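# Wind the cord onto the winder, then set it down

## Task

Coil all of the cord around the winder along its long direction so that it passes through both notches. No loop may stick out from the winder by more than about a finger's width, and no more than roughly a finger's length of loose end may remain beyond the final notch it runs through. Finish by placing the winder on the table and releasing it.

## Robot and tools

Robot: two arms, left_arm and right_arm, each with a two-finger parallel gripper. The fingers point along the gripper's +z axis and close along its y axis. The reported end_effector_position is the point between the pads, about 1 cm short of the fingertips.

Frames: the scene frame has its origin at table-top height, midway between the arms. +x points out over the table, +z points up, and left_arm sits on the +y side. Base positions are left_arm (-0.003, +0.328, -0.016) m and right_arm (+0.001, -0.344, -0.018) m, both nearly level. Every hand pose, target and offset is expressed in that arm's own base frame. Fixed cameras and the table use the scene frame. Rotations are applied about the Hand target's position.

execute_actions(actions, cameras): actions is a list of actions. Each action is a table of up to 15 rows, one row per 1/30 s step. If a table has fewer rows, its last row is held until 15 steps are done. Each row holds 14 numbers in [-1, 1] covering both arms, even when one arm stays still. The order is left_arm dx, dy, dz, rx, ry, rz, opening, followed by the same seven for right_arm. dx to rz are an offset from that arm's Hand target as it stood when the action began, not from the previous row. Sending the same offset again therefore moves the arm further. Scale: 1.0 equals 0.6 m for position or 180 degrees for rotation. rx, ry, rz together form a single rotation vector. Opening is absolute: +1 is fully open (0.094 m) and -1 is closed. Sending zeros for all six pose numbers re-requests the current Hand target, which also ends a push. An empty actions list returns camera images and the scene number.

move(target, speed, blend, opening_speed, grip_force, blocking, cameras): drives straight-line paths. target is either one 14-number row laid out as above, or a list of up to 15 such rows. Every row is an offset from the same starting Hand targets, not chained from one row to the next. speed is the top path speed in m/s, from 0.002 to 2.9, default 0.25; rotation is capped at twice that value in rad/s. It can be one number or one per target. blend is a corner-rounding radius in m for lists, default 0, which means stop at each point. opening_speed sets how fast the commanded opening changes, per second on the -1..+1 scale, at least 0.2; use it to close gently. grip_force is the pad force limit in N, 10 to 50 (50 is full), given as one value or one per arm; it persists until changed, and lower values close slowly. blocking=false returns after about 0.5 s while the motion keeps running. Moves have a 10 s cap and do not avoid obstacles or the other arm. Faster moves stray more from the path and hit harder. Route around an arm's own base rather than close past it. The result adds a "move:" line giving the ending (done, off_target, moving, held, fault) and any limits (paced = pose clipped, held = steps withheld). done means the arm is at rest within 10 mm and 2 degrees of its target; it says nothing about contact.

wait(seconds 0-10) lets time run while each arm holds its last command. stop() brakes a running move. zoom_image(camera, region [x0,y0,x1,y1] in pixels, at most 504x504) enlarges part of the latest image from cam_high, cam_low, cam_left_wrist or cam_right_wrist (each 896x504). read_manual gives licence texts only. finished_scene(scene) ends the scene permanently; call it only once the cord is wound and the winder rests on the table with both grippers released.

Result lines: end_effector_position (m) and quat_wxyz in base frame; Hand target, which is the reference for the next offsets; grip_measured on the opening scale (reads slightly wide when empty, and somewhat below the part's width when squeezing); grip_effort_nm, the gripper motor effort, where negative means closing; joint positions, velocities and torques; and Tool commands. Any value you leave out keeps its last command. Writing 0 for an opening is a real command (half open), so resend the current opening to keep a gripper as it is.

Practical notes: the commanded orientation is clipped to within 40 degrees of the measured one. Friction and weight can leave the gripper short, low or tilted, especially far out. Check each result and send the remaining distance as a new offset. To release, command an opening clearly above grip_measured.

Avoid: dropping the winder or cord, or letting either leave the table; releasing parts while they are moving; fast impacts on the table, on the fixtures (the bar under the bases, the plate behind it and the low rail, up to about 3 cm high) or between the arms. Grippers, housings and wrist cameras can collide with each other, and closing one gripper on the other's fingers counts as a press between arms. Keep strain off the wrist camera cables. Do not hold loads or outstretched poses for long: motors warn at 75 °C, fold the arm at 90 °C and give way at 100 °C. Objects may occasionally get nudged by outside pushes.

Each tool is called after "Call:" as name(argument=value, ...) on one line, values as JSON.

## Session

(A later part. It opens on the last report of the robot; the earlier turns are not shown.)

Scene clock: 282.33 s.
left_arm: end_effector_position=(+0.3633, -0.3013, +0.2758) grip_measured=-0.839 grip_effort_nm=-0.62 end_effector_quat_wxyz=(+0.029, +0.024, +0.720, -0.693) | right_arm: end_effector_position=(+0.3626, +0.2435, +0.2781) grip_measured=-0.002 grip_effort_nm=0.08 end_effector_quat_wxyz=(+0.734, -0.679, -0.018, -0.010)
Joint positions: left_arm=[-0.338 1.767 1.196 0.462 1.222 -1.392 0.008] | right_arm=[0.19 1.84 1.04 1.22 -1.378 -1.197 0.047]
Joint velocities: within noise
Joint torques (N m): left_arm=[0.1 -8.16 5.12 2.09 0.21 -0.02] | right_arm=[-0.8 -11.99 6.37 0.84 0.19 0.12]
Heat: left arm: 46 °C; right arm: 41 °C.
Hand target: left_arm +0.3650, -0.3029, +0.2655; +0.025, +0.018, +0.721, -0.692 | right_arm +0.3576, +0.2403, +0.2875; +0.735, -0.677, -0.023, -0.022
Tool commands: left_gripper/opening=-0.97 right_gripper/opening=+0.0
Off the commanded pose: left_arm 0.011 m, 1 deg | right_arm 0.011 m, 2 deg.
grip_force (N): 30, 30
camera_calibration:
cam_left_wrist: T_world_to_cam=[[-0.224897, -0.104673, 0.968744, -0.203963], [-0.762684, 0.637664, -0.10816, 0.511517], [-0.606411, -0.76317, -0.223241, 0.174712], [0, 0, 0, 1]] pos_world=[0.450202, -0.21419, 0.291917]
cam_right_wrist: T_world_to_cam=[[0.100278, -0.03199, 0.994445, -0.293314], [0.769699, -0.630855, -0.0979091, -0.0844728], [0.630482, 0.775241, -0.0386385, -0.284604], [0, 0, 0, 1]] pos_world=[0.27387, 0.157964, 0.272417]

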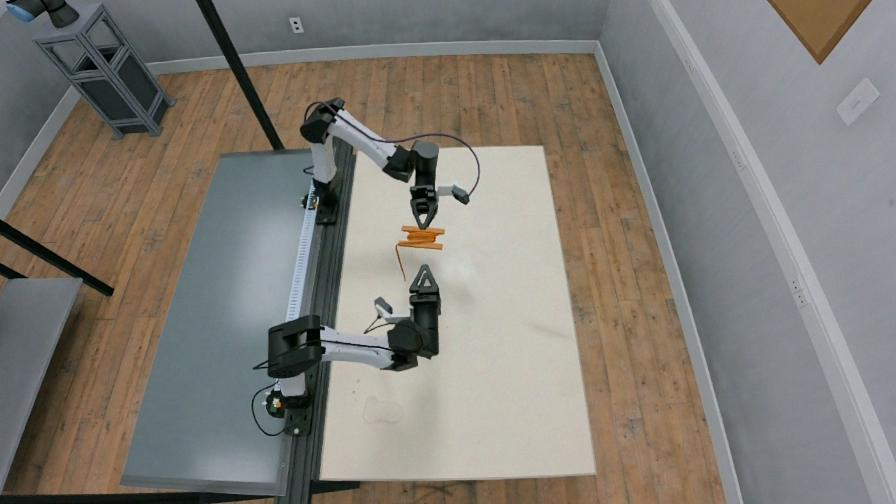

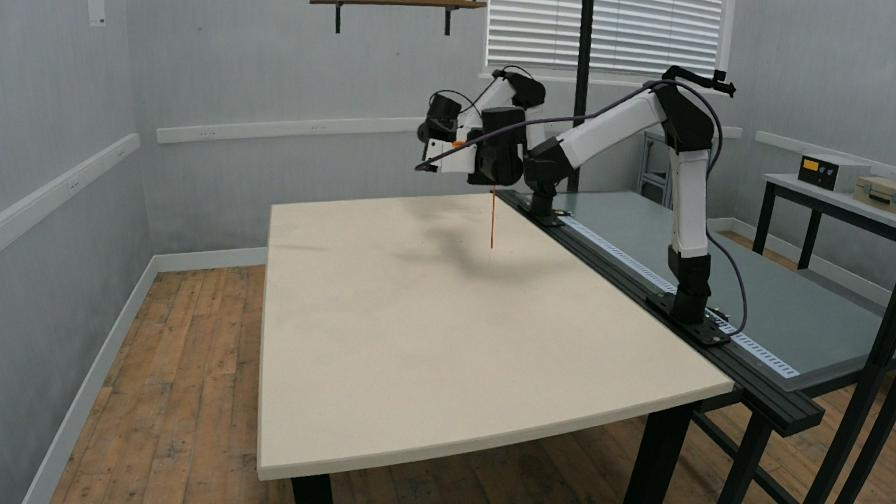

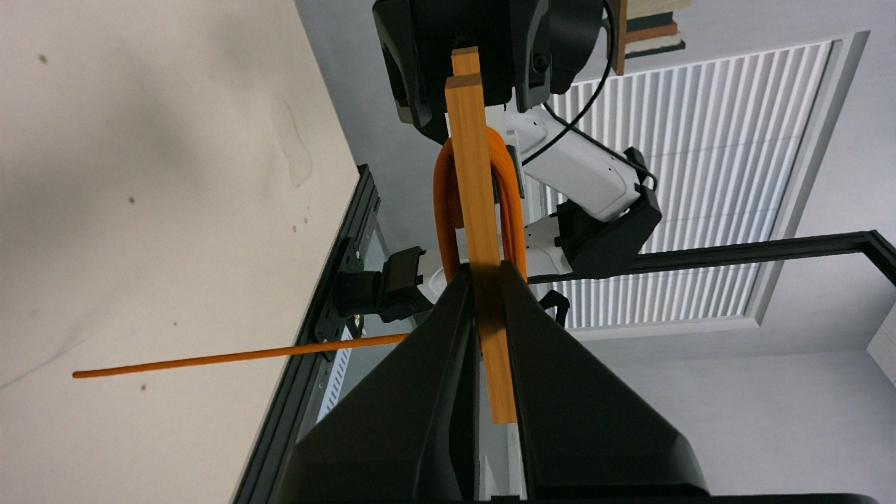

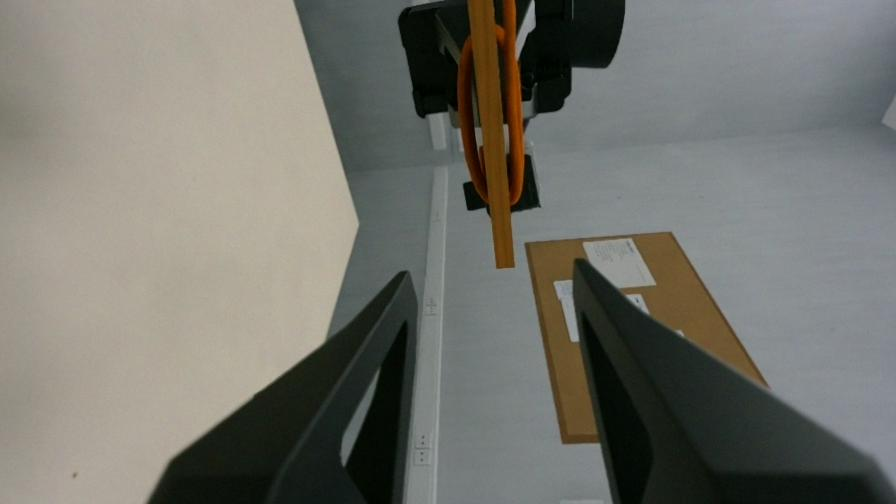

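Call:
zoom_image(camera="cam_high", region=[380, 210, 470, 290])

Call:
zoom_image(camera="cam_right_wrist", region=[400, 0, 600, 290])

Call:
zoom_image(camera="cam_left_wrist", region=[360, 30, 600, 440])

Scaled by 5.600 from the camera's 896x504 image, which has a finer 1280x720 frame.

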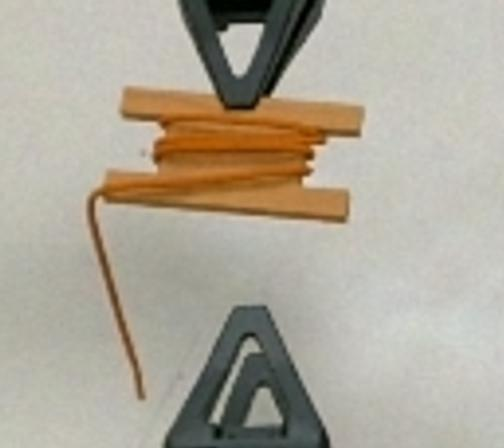

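Scaled by 1.738 from the camera's 896x504 image, which has a finer 1280x720 frame.

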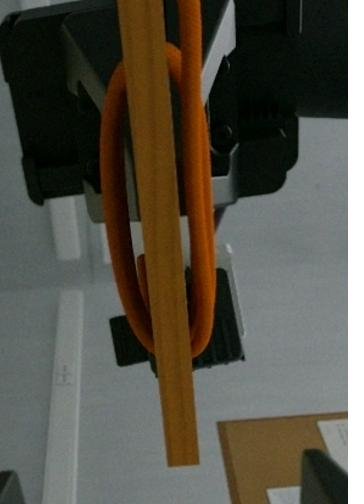

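Scaled by 1.229 from the camera's 896x504 image, which has a finer 1280x720 frame.

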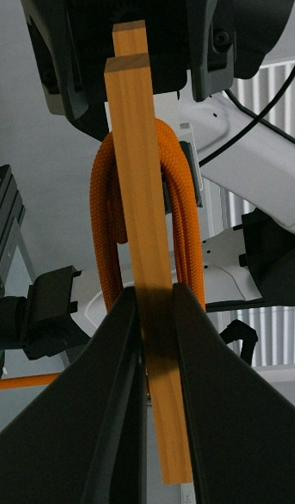

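Call:
move(target=[0, 0, 0.05, -0.0507, -0.5268, 0.0404, -0.97, 0, 0, 0, 0, 0, 0, 0.0], speed=0.5, cameras=["cam_high", "cam_low", "cam_left_wrist", "cam_right_wrist"])

Scene clock: 293.33 s.
left_arm: end_effector_position=(+0.3656, -0.2996, +0.2946) grip_measured=-0.839 grip_effort_nm=-0.62 end_effector_quat_wxyz=(+0.581, +0.470, +0.432, -0.505) | right_arm: end_effector_position=(+0.3629, +0.2436, +0.2774) grip_measured=-0.002 grip_effort_nm=0.09 end_effector_quat_wxyz=(+0.734, -0.679, -0.017, -0.009)
Joint positions: left_arm=[-0.343 1.896 1.089 1.286 1.157 -0.332 0.008] | right_arm=[0.19 1.84 1.04 1.212 -1.378 -1.202 0.047]
Joint torques (N m): left_arm=[-0.24 -8.49 6.78 1.71 -0.02 0.02] | right_arm=[-0.79 -12.16 6.37 0.85 0.18 0.11]
Heat: left arm: 45 °C; right arm: 44 °C.
Hand target: left_arm +0.3649, -0.3030, +0.2955; +0.587, +0.478, +0.418, -0.502 | right_arm +0.3576, +0.2403, +0.2875; +0.735, -0.677, -0.023, -0.022
Off the commanded pose: left_arm 0.004 m, 2 deg | right_arm 0.012 m, 2 deg.
grip_force (N): 30, 30
move: off_target (right_arm)
camera_calibration:
cam_left_wrist: T_world_to_cam=[[-0.959292, -0.141688, -0.244303, 0.39323], [0.145556, 0.493257, -0.857619, 0.359844], [0.242019, -0.858267, -0.452553, -0.0894401], [0, 0, 0, 1]] pos_world=[0.346491, -0.198543, 0.3642]
cam_right_wrist: T_world_to_cam=[[0.102055, -0.0307856, 0.994302, -0.293568], [0.769285, -0.631267, -0.0985047, -0.0842624], [0.630702, 0.774955, -0.0407412, -0.284265], [0, 0, 0, 1]] pos_world=[0.274068, 0.158062, 0.272014]

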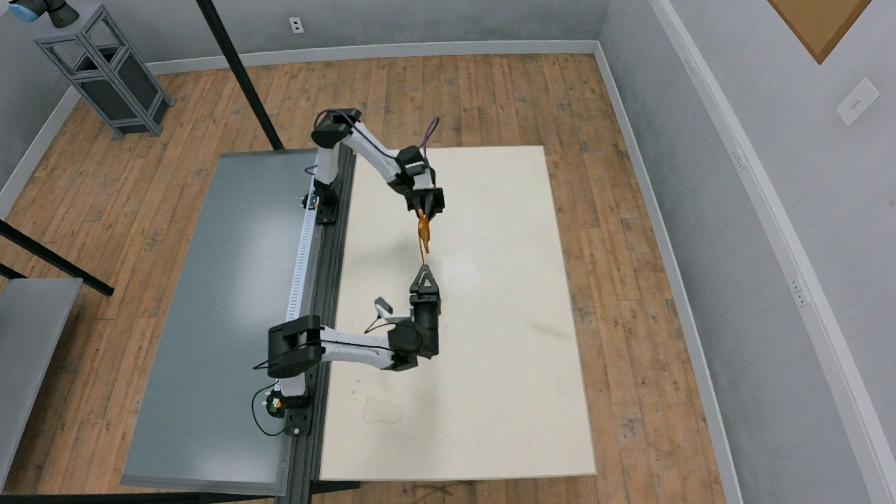

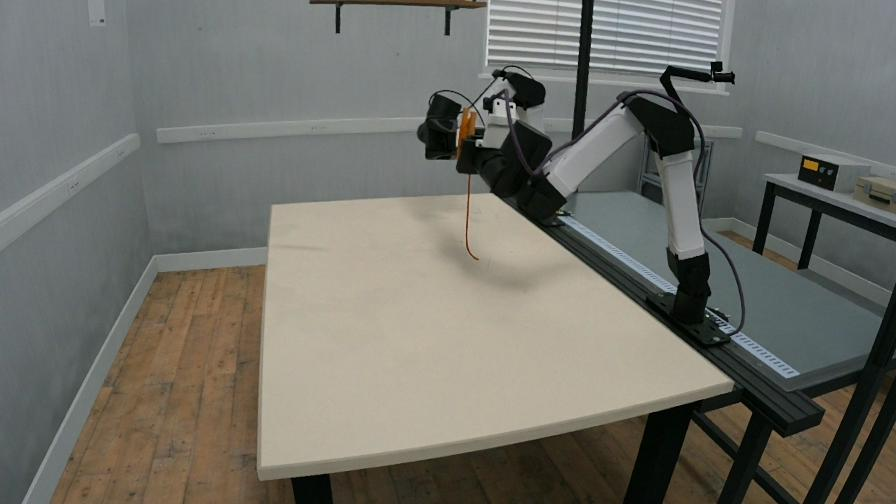

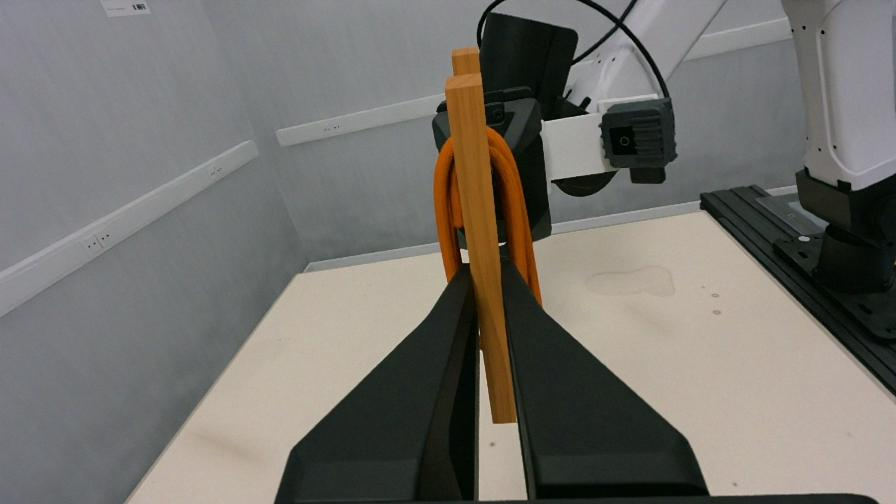

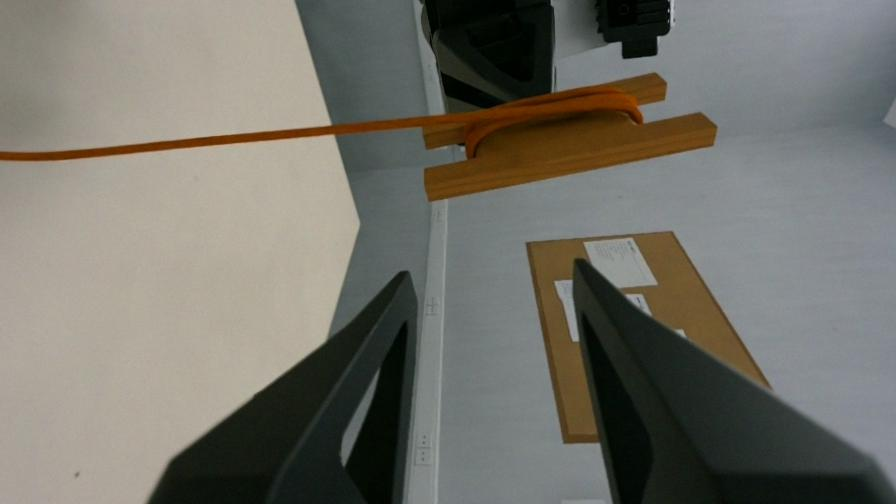

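Call:
zoom_image(camera="cam_right_wrist", region=[380, 50, 740, 220])

Call:
zoom_image(camera="cam_high", region=[390, 190, 460, 270])

Call:
zoom_image(camera="cam_low", region=[420, 80, 540, 280])

Scaled by 1.400 from the camera's 896x504 image, which has a finer 1280x720 frame.

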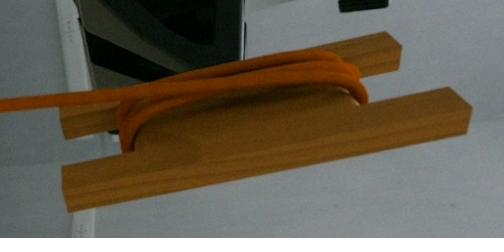

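Scaled by 6.300 from the camera's 896x504 image, which has a finer 1280x720 frame.

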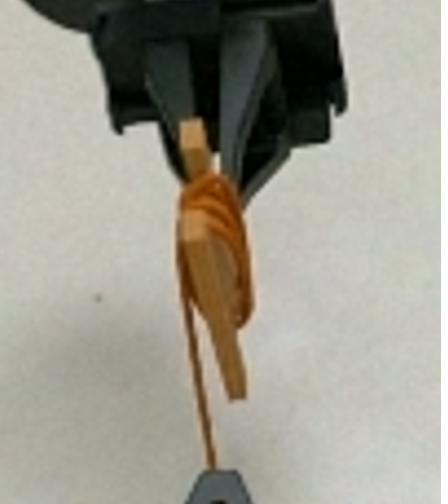

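Scaled by 2.520 from the camera's 896x504 image, which has a finer 1280x720 frame.

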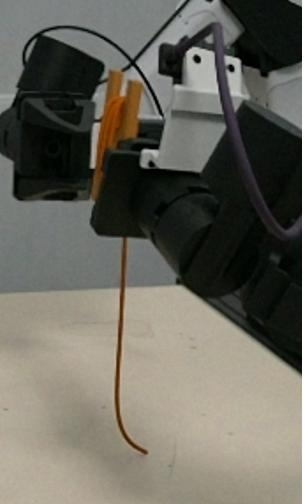

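Call:
zoom_image(camera="cam_right_wrist", region=[410, 100, 510, 210])

Call:
zoom_image(camera="cam_right_wrist", region=[620, 60, 730, 170])

Scaled by 4.582 from the camera's 896x504 image, which has a finer 1280x720 frame.

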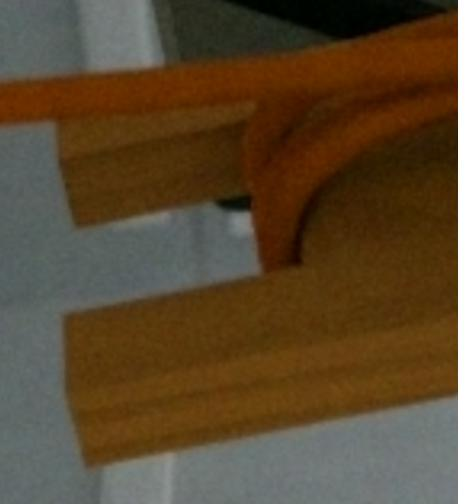

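Scaled by 4.582 from the camera's 896x504 image, which has a finer 1280x720 frame.

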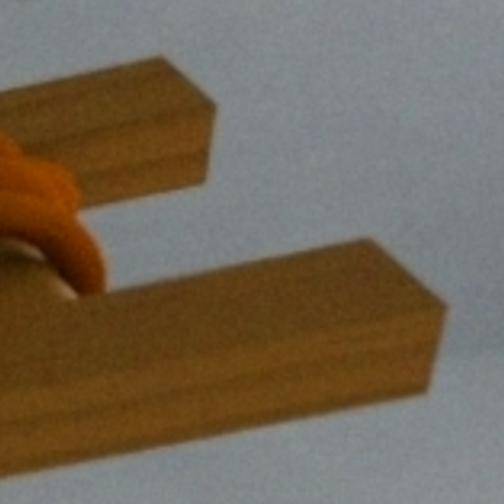

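Call:
zoom_image(camera="cam_left_wrist", region=[360, 30, 600, 440])

Scaled by 1.229 from the camera's 896x504 image, which has a finer 1280x720 frame.

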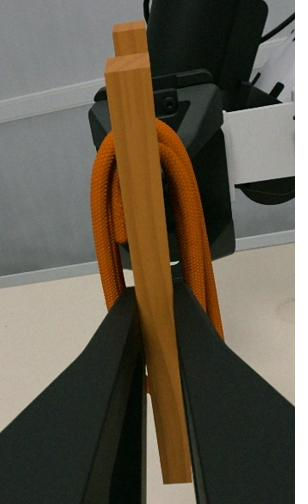

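Call:
zoom_image(camera="cam_left_wrist", region=[430, 40, 530, 140])

Call:
zoom_image(camera="cam_left_wrist", region=[450, 350, 550, 450])

Scaled by 5.040 from the camera's 896x504 image, which has a finer 1280x720 frame.

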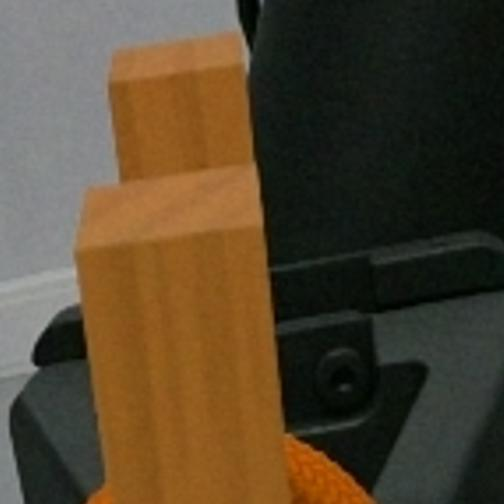

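Scaled by 5.040 from the camera's 896x504 image, which has a finer 1280x720 frame.

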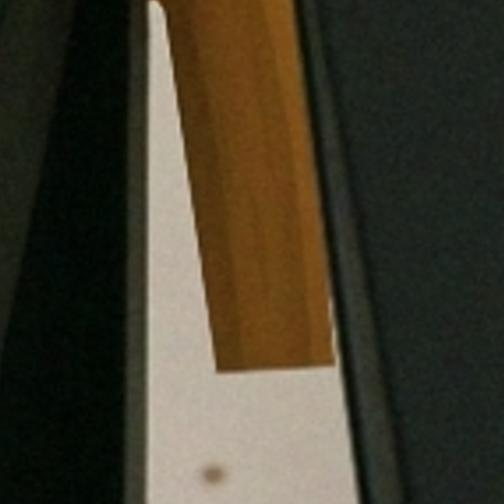

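Call:
move(target=[[0, 0, 0, -0.0079, 0.5272, 0.0099, -0.97, 0, 0, 0, 0, 0, 0, 0.0], [0, 0, -0.065, -0.0079, 0.5272, 0.0099, -0.97, 0, 0, 0, 0, 0, 0, 0.0]], speed=[0.4, 0.2], blend=[0.02, 0], cameras=["cam_high", "cam_left_wrist", "cam_right_wrist"])

Scene clock: 319.57 s.
left_arm: end_effector_position=(+0.3657, -0.2995, +0.2647) grip_measured=-0.839 grip_effort_nm=-0.62 end_effector_quat_wxyz=(+0.105, -0.056, +0.716, -0.688) | right_arm: end_effector_position=(+0.3629, +0.2436, +0.2774) grip_measured=-0.002 grip_effort_nm=0.08 end_effector_quat_wxyz=(+0.734, -0.679, -0.017, -0.009)
Joint positions: left_arm=[-0.38 1.672 1.015 0.604 0.961 -1.455 0.008] | right_arm=[0.19 1.84 1.04 1.212 -1.378 -1.202 0.047]
Joint torques (N m): left_arm=[-0.43 -7.35 5.15 2.25 0.15 -0.03] | right_arm=[-0.81 -12.16 6.38 0.85 0.18 0.12]
Heat: left arm: 45 °C; right arm: 47 °C.
Hand target: left_arm +0.3649, -0.3030, +0.2565; +0.101, -0.058, +0.716, -0.688 | right_arm +0.3576, +0.2403, +0.2875; +0.735, -0.677, -0.023, -0.022
Off the commanded pose: left_arm 0.009 m, 1 deg | right_arm 0.012 m, 2 deg.
grip_force (N): 30, 30
move: off_target (right_arm); blend cut to 0.0195 m at target 1
camera_calibration:
cam_left_wrist: T_world_to_cam=[[-0.195085, -0.144417, 0.970096, -0.215611], [-0.884122, 0.454075, -0.110198, 0.501052], [-0.424582, -0.879181, -0.216266, 0.0718883], [0, 0, 0, 1]] pos_world=[0.431451, -0.19545, 0.279925]
cam_right_wrist: T_world_to_cam=[[0.102055, -0.0307856, 0.994302, -0.293568], [0.769285, -0.631267, -0.0985047, -0.0842624], [0.630702, 0.774955, -0.0407412, -0.284265], [0, 0, 0, 1]] pos_world=[0.274068, 0.158062, 0.272014]
Images, in order (width x height): cam_high 896x504, cam_left_wrist 896x504, cam_right_wrist 896x504.

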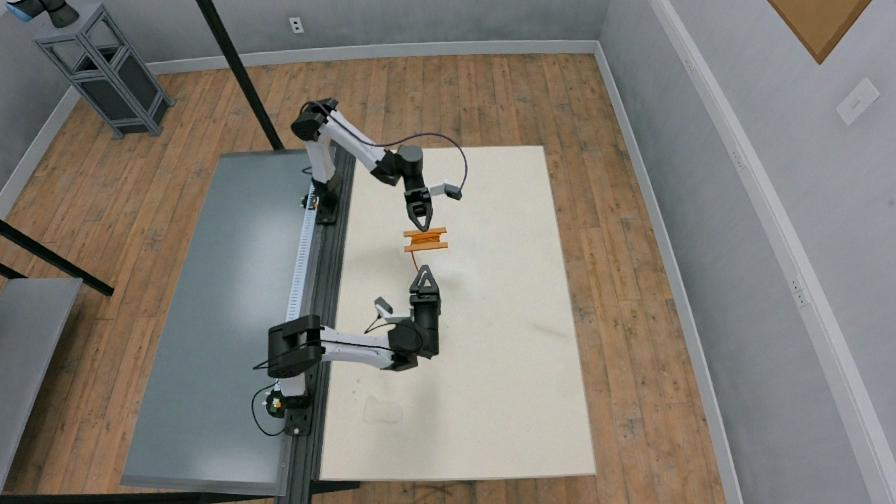

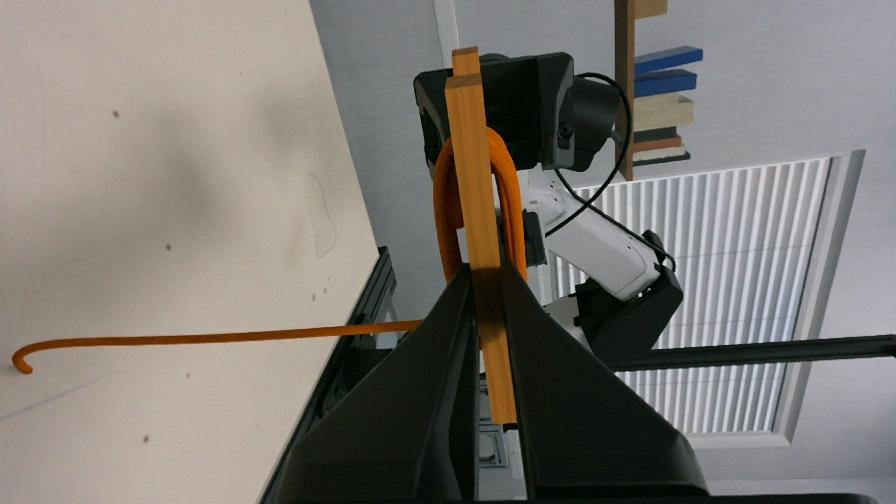

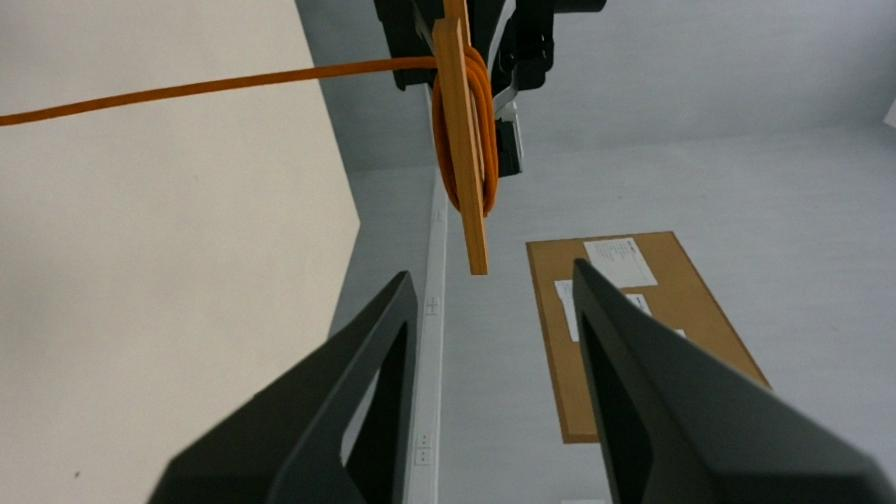

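Call:
zoom_image(camera="cam_high", region=[380, 210, 470, 290])

Call:
zoom_image(camera="cam_right_wrist", region=[400, 0, 540, 140])

Call:
zoom_image(camera="cam_right_wrist", region=[420, 140, 540, 290])

Scaled by 5.600 from the camera's 896x504 image, which has a finer 1280x720 frame.

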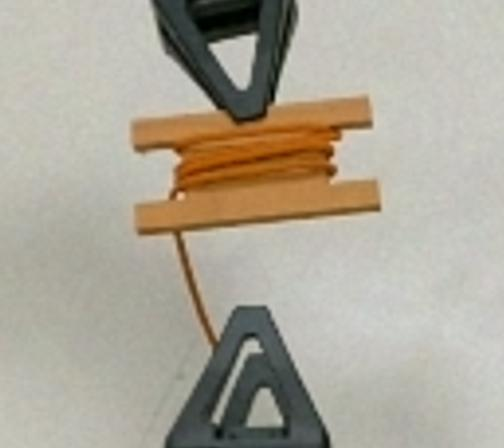

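Scaled by 3.600 from the camera's 896x504 image, which has a finer 1280x720 frame.

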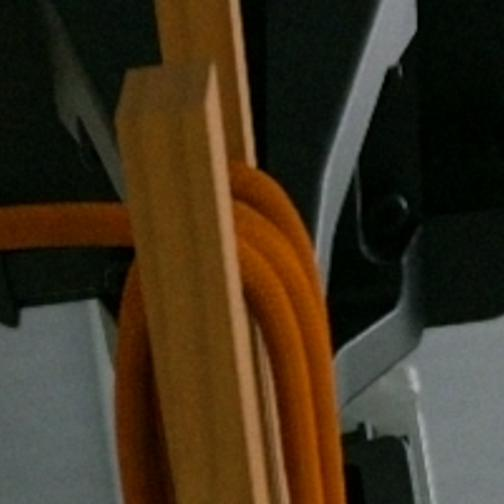

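Scaled by 3.360 from the camera's 896x504 image, which has a finer 1280x720 frame.

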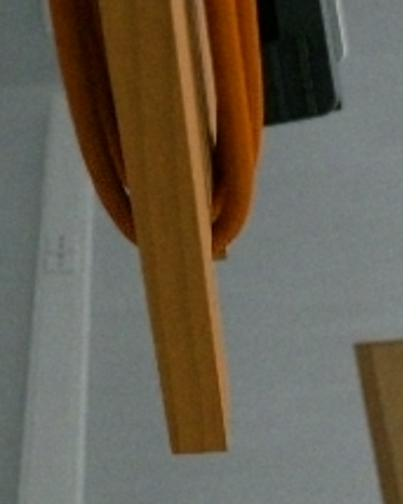

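Call:
zoom_image(camera="cam_high", region=[398, 222, 454, 258])

Scaled by 9.000 from the camera's 896x504 image, which has a finer 1280x720 frame.

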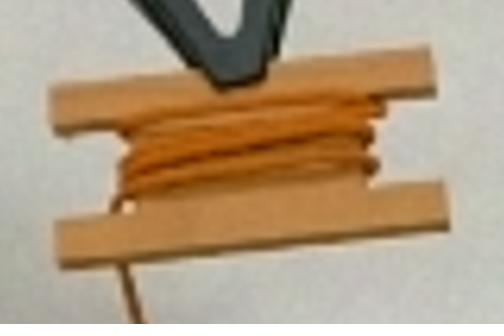

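Call:
move(target=[0, 0, 0, 0, 0, -0.0583, -0.97, -0.0057, 0.1178, 0.0033, -0.0128, 0, 0, 0.0], speed=0.2, cameras=["cam_high", "cam_left_wrist", "cam_right_wrist"])

Scene clock: 326.27 s.
left_arm: end_effector_position=(+0.3595, -0.3013, +0.2492) grip_measured=-0.839 grip_effort_nm=-0.62 end_effector_quat_wxyz=(+0.029, -0.006, +0.722, -0.691) | right_arm: end_effector_position=(+0.3528, +0.3116, +0.2614) grip_measured=-0.002 grip_effort_nm=0.08 end_effector_quat_wxyz=(+0.715, -0.699, -0.004, +0.006)
Joint positions: left_arm=[-0.349 1.767 1.086 0.572 1.168 -1.437 0.008] | right_arm=[0.37 1.814 1.092 0.787 -1.214 -1.508 0.047]
Joint torques (N m): left_arm=[0.54 -8.06 9.14 1.94 0.4 0.12] | right_arm=[-0.4 -12.45 12.44 0.96 0.03 0.05]
Heat: left arm: 45 °C; right arm: 47 °C.
Hand target: left_arm +0.3649, -0.3030, +0.2564; +0.037, +0.007, +0.719, -0.694 | right_arm +0.3542, +0.3111, +0.2895; +0.721, -0.692, -0.024, -0.022
Off the commanded pose: left_arm 0.009 m, 2 deg | right_arm 0.028 m, 4 deg.
grip_force (N): 30, 30
move: off_target (right_arm)
camera_calibration:
cam_left_wrist: T_world_to_cam=[[-0.179206, -0.117636, 0.976753, -0.201381], [-0.794144, 0.603325, -0.073041, 0.498077], [-0.580707, -0.788772, -0.201539, 0.144129], [0, 0, 0, 1]] pos_world=[0.443152, -0.210507, 0.262128]
cam_right_wrist: T_world_to_cam=[[0.140942, 0.0243799, 0.989718, -0.304251], [0.767537, -0.634122, -0.0936815, -0.034923], [0.625317, 0.772849, -0.108087, -0.311102], [0, 0, 0, 1]] pos_world=[0.264224, 0.225707, 0.264225]
Images, in order (width x height): cam_high 896x504, cam_left_wrist 896x504, cam_right_wrist 896x504.

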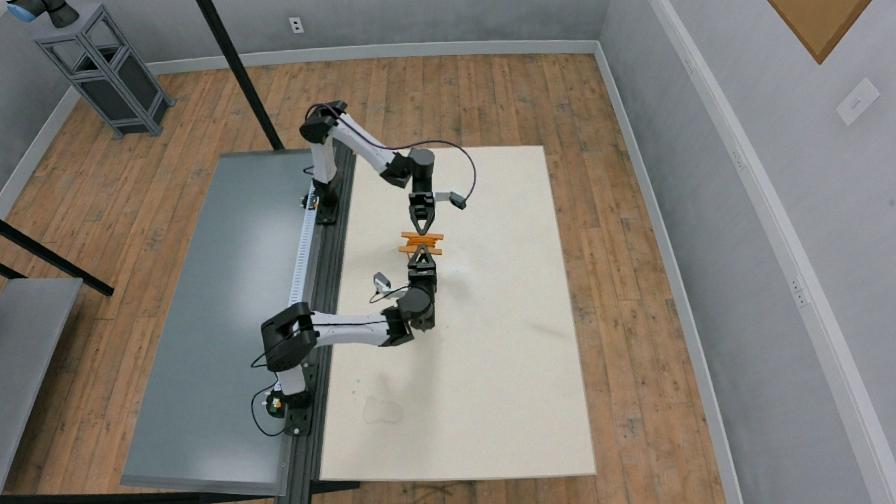

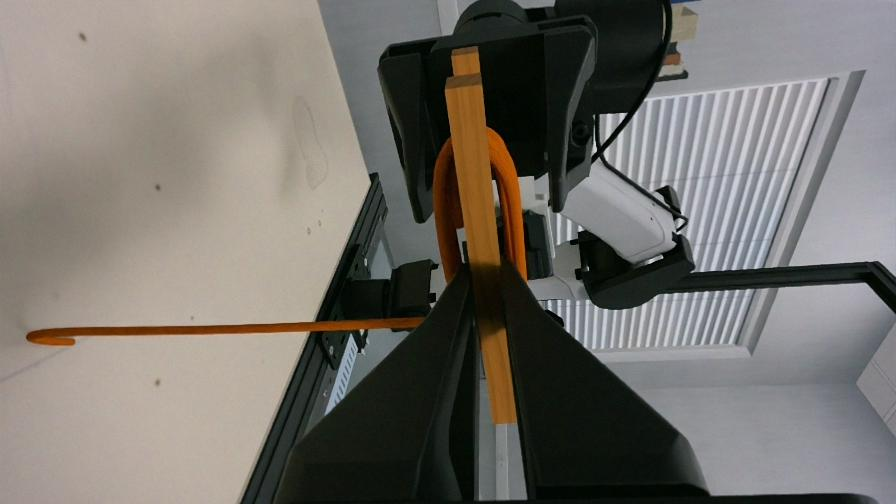

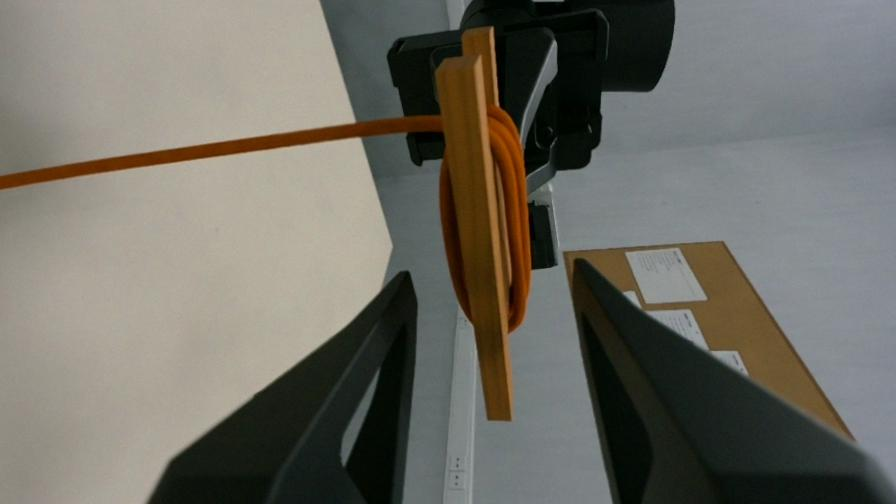

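Call:
zoom_image(camera="cam_right_wrist", region=[420, 20, 540, 140])

Call:
zoom_image(camera="cam_right_wrist", region=[440, 330, 560, 450])

Call:
zoom_image(camera="cam_high", region=[392, 222, 448, 258])

Scaled by 4.200 from the camera's 896x504 image, which has a finer 1280x720 frame.

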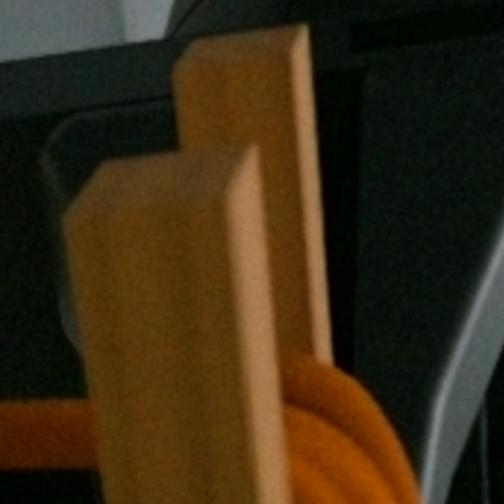

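Scaled by 4.200 from the camera's 896x504 image, which has a finer 1280x720 frame.

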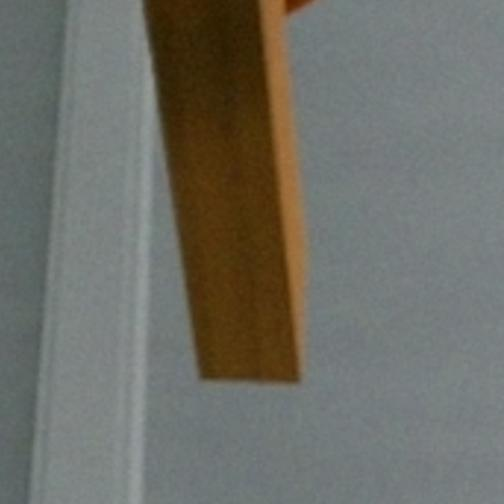

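Scaled by 9.000 from the camera's 896x504 image, which has a finer 1280x720 frame.

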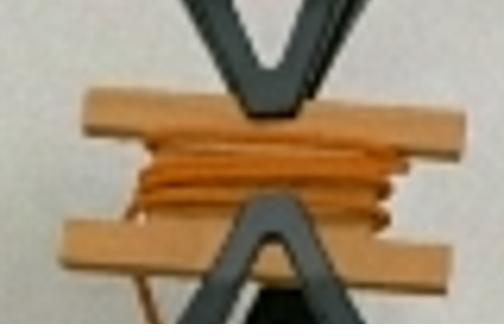

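Call:
move(target=[[0, 0, 0, 0, 0, 0, -0.97, -0.0125, 0, 0, 0, 0, 0, 0.0], [0, 0, 0, 0, 0, 0, -0.97, -0.0125, 0, 0, 0, 0, 0, -0.97]], speed=0.1, opening_speed=1.0, cameras=["cam_right_wrist"])

Scene clock: 332.07 s.
left_arm: end_effector_position=(+0.3601, -0.3014, +0.2558) grip_measured=-0.839 grip_effort_nm=-0.62 end_effector_quat_wxyz=(+0.036, +0.004, +0.718, -0.695) | right_arm: end_effector_position=(+0.3497, +0.3115, +0.2689) grip_measured=-0.831 grip_effort_nm=-0.65 end_effector_quat_wxyz=(+0.715, -0.699, -0.008, -0.002)
Joint positions: left_arm=[-0.348 1.767 1.098 0.586 1.177 -1.437 0.008] | right_arm=[0.373 1.789 1.092 0.763 -1.206 -1.523 0.008]
Joint torques (N m): left_arm=[0.4 -8.01 8.24 1.8 0.28 0.14] | right_arm=[-0.01 -12.14 9.95 1.16 0.03 0.16]
Heat: left arm: 44 °C; right arm: 47 °C.
Hand target: left_arm +0.3650, -0.3030, +0.2564; +0.038, +0.007, +0.719, -0.694 | right_arm +0.3466, +0.3111, +0.2895; +0.721, -0.692, -0.024, -0.022
Off the commanded pose: left_arm 0.005 m, 0 deg | right_arm 0.021 m, 3 deg.
grip_force (N): 30, 30
move: off_target (right_arm); target 2's new opening was sent with right_arm's hand 0.018 m and 2 deg from that target
camera_calibration:
cam_right_wrist: T_world_to_cam=[[0.124675, 0.0225315, 0.991942, -0.305547], [0.766092, -0.637504, -0.0818077, -0.0335008], [0.630523, 0.770118, -0.0967419, -0.312262], [0, 0, 0, 1]] pos_world=[0.260647, 0.226006, 0.270135]
Images, in order (width x height): cam_right_wrist 896x504.

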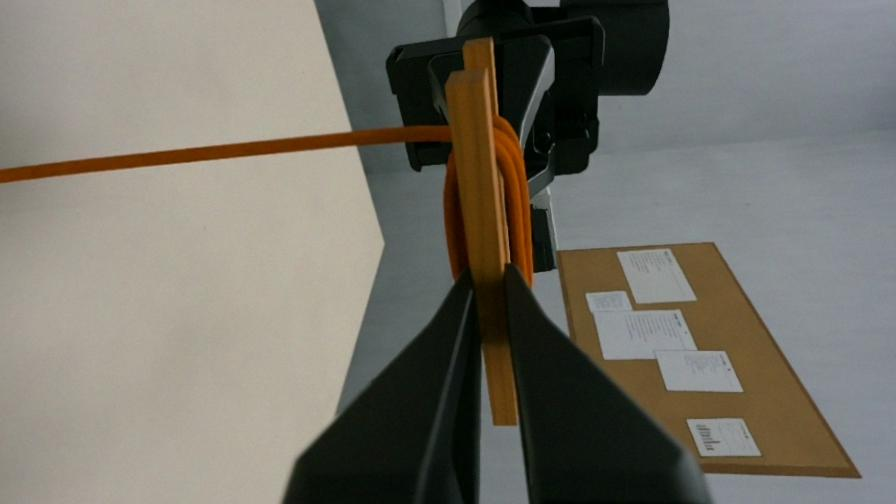

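Call:
move(target=[[0, 0, 0, 0, 0, 0, 0.0, 0, 0, 0, 0, 0, 0, -0.97], [0, 0.1167, 0, 0, 0, 0, 0.0, 0, 0, 0, 0, 0, 0, -0.97], [-0.004, 0.1167, 0, 0.0299, -0.6657, -0.0227, 0.0, 0, 0, 0, -0.0028, 0.6659, 0.0274, -0.97], [-0.004, 0.1167, 0, 0.0797, -0.9956, -0.034, 0.0, 0, 0, 0, -0.0042, 0.9989, 0.0411, -0.97]], speed=[0.25, 0.2, 0.5, 0.5], blend=[0, 0.02, 0.02, 0], opening_speed=1.5, cameras=["cam_high", "cam_left_wrist", "cam_right_wrist"])

Scene clock: 341.97 s.
left_arm: end_effector_position=(+0.3651, -0.2300, +0.2374) grip_measured=-0.001 grip_effort_nm=0.12 end_effector_quat_wxyz=(+0.689, +0.722, +0.038, +0.046) | right_arm: end_effector_position=(+0.3476, +0.3111, +0.2705) grip_measured=-0.833 grip_effort_nm=-0.66 end_effector_quat_wxyz=(+0.001, -0.008, +0.701, +0.713)
Joint positions: left_arm=[-0.165 1.698 0.97 0.567 1.284 1.739 0.047] | right_arm=[0.374 1.775 1.092 0.733 -1.206 1.604 0.008]
Joint torques (N m): left_arm=[-0.4 -12.03 7.65 1.54 0.26 -0.09] | right_arm=[-0.12 -10.97 10.28 1.56 0.01 0.12]
Heat: left arm: 45 °C; right arm: 46 °C.
Hand target: left_arm +0.3626, -0.2329, +0.2565; +0.692, +0.719, +0.018, +0.063 | right_arm +0.3466, +0.3111, +0.2895; +0.022, -0.024, +0.692, +0.721
Off the commanded pose: left_arm 0.019 m, 3 deg | right_arm 0.019 m, 3 deg.
grip_force (N): 30, 30
move: off_target (left_arm, right_arm)
camera_calibration:
cam_left_wrist: T_world_to_cam=[[0.167269, -0.00211042, -0.985909, 0.18555], [0.683954, 0.720484, 0.114497, -0.0987194], [0.71009, -0.693468, 0.121958, -0.32495], [0, 0, 0, 1]] pos_world=[0.267227, -0.153825, 0.233869]
cam_right_wrist: T_world_to_cam=[[-0.12698, 0.0608338, -0.990038, 0.304791], [-0.753237, -0.655332, 0.0563408, 0.464258], [-0.645376, 0.752887, 0.129036, 0.0773703], [0, 0, 0, 1]] pos_world=[0.438331, 0.22745, 0.265614]
Images, in order (width x height): cam_high 896x504, cam_left_wrist 896x504, cam_right_wrist 896x504.

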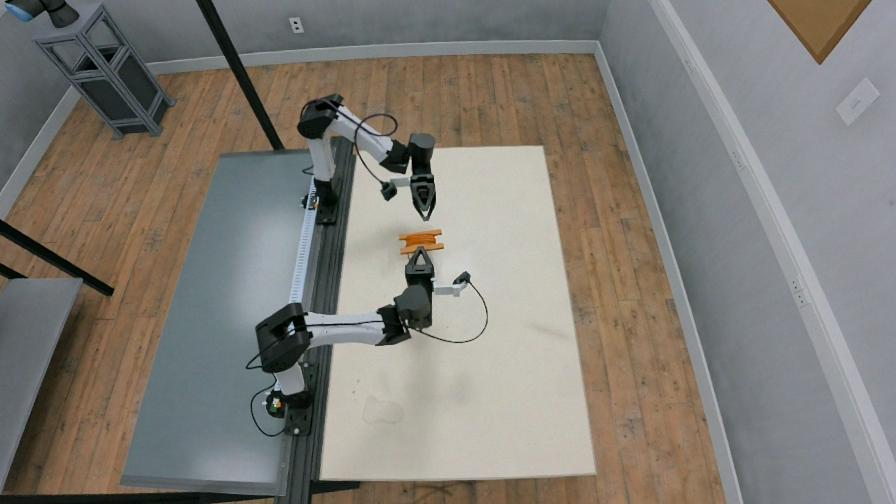

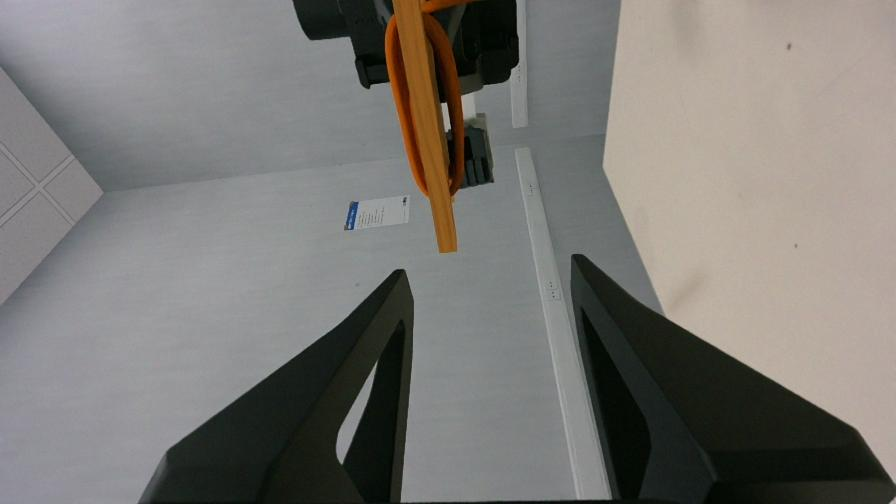

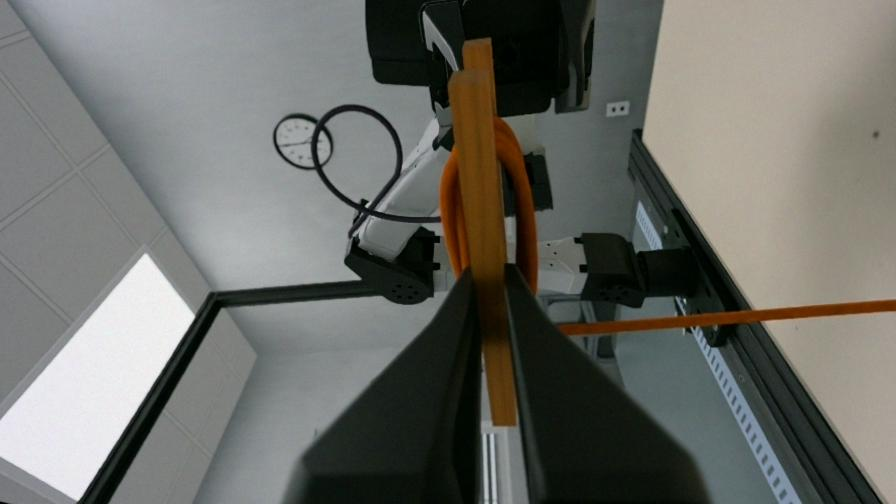

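Call:
execute_actions(actions=[], cameras=["cam_high","cam_left_wrist","cam_right_wrist"])

Scene clock: 344.33 s.
left_arm: end_effector_position=(+0.3653, -0.2300, +0.2373) grip_measured=-0.001 grip_effort_nm=0.12 end_effector_quat_wxyz=(+0.689, +0.722, +0.038, +0.046) | right_arm: end_effector_position=(+0.3476, +0.3111, +0.2705) grip_measured=-0.833 grip_effort_nm=-0.66 end_effector_quat_wxyz=(+0.001, -0.008, +0.701, +0.713)
Joint positions: left_arm=[-0.165 1.698 0.97 0.566 1.284 1.74 0.047] | right_arm=[0.374 1.775 1.092 0.733 -1.206 1.605 0.008]
Joint velocities: within noise
Joint torques (N m): left_arm=[-0.43 -12 7.66 1.55 0.27 -0.1] | right_arm=[-0.1 -10.96 10.29 1.55 0 0.11]
Heat: left arm: 45 °C; right arm: 46 °C.
Hand target: left_arm +0.3626, -0.2329, +0.2565; +0.692, +0.719, +0.018, +0.062 | right_arm +0.3466, +0.3111, +0.2895; +0.022, -0.024, +0.692, +0.721
Tool commands: left_gripper/opening=+0.0 right_gripper/opening=-0.97
Off the commanded pose: left_arm 0.020 m, 3 deg | right_arm 0.019 m, 3 deg.
grip_force (N): 30, 30
camera_calibration:
cam_left_wrist: T_world_to_cam=[[0.167611, -0.00177844, -0.985852, 0.185397], [0.683372, 0.720974, 0.114884, -0.0984963], [0.710569, -0.69296, 0.122058, -0.325081], [0, 0, 0, 1]] pos_world=[0.267228, -0.153925, 0.233769]
cam_right_wrist: T_world_to_cam=[[-0.127404, 0.0608731, -0.989981, 0.304953], [-0.753234, -0.655309, 0.0566417, 0.464172], [-0.645296, 0.752904, 0.129341, 0.0772504], [0, 0, 0, 1]] pos_world=[0.438332, 0.22745, 0.265615]
Images, in order (width x height): cam_high 896x504, cam_left_wrist 896x504, cam_right_wrist 896x504.

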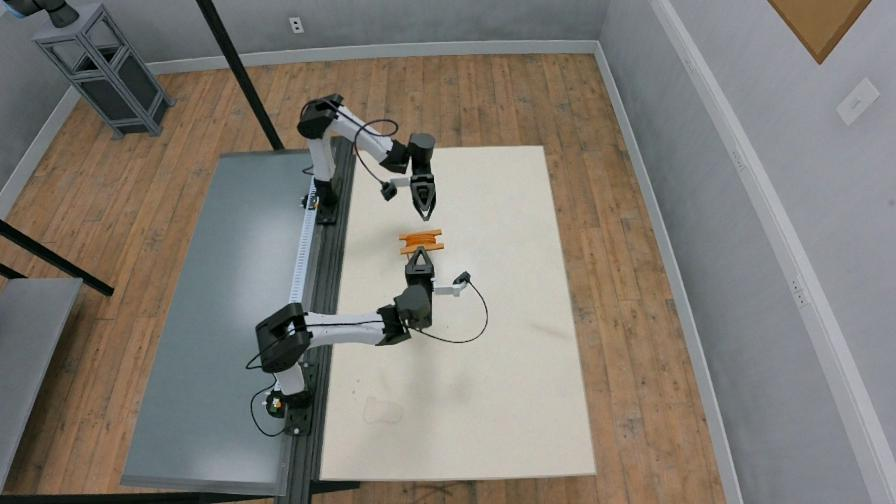

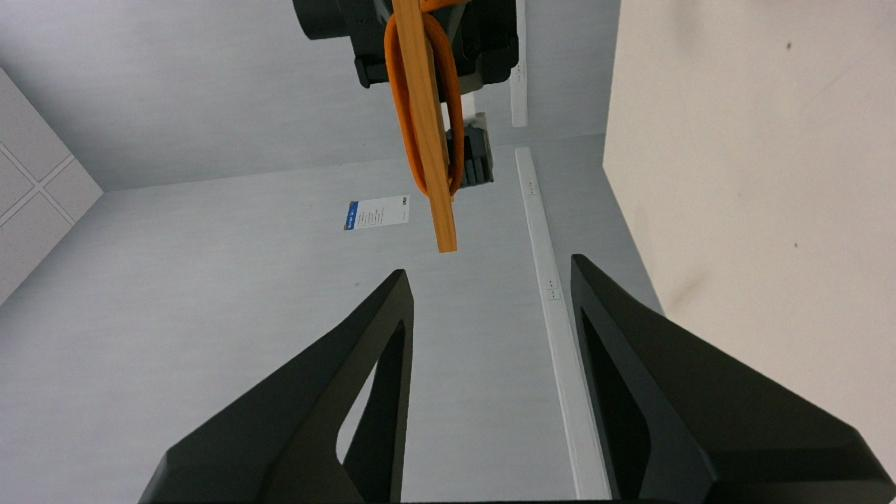

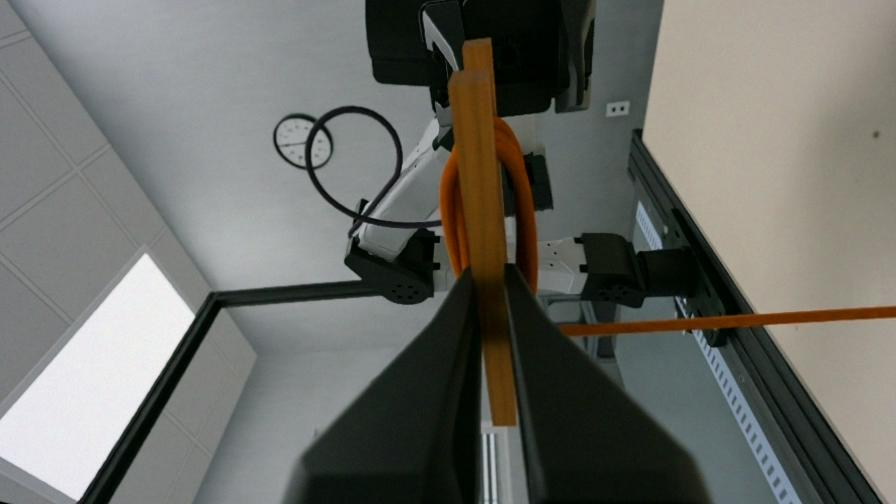

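Call:
zoom_image(camera="cam_high", region=[385, 220, 455, 270])

Call:
zoom_image(camera="cam_left_wrist", region=[350, 0, 550, 260])

Call:
zoom_image(camera="cam_right_wrist", region=[400, 20, 660, 440])

Scaled by 7.200 from the camera's 896x504 image, which has a finer 1280x720 frame.

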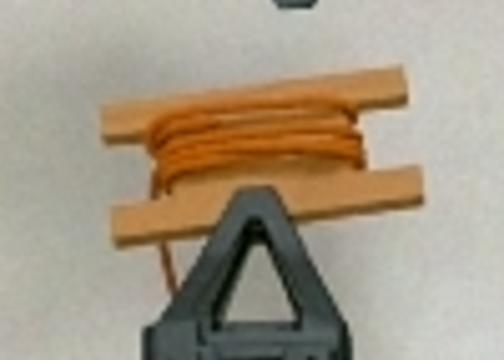

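Scaled by 1.938 from the camera's 896x504 image, which has a finer 1280x720 frame.

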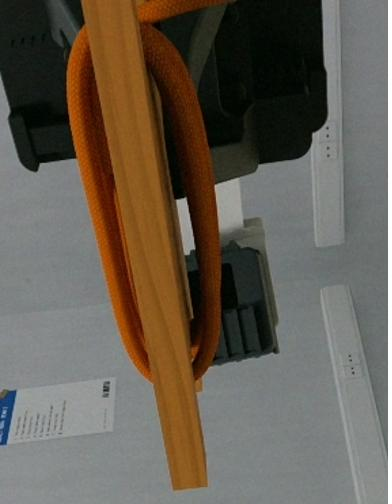

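Scaled by 1.200 from the camera's 896x504 image, which has a finer 1280x720 frame.

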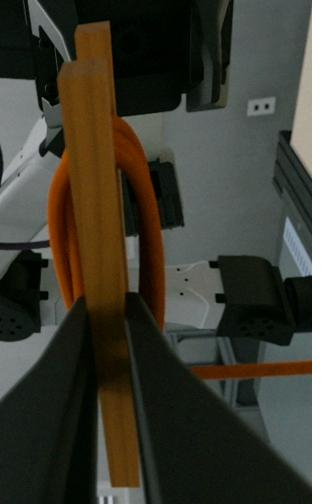

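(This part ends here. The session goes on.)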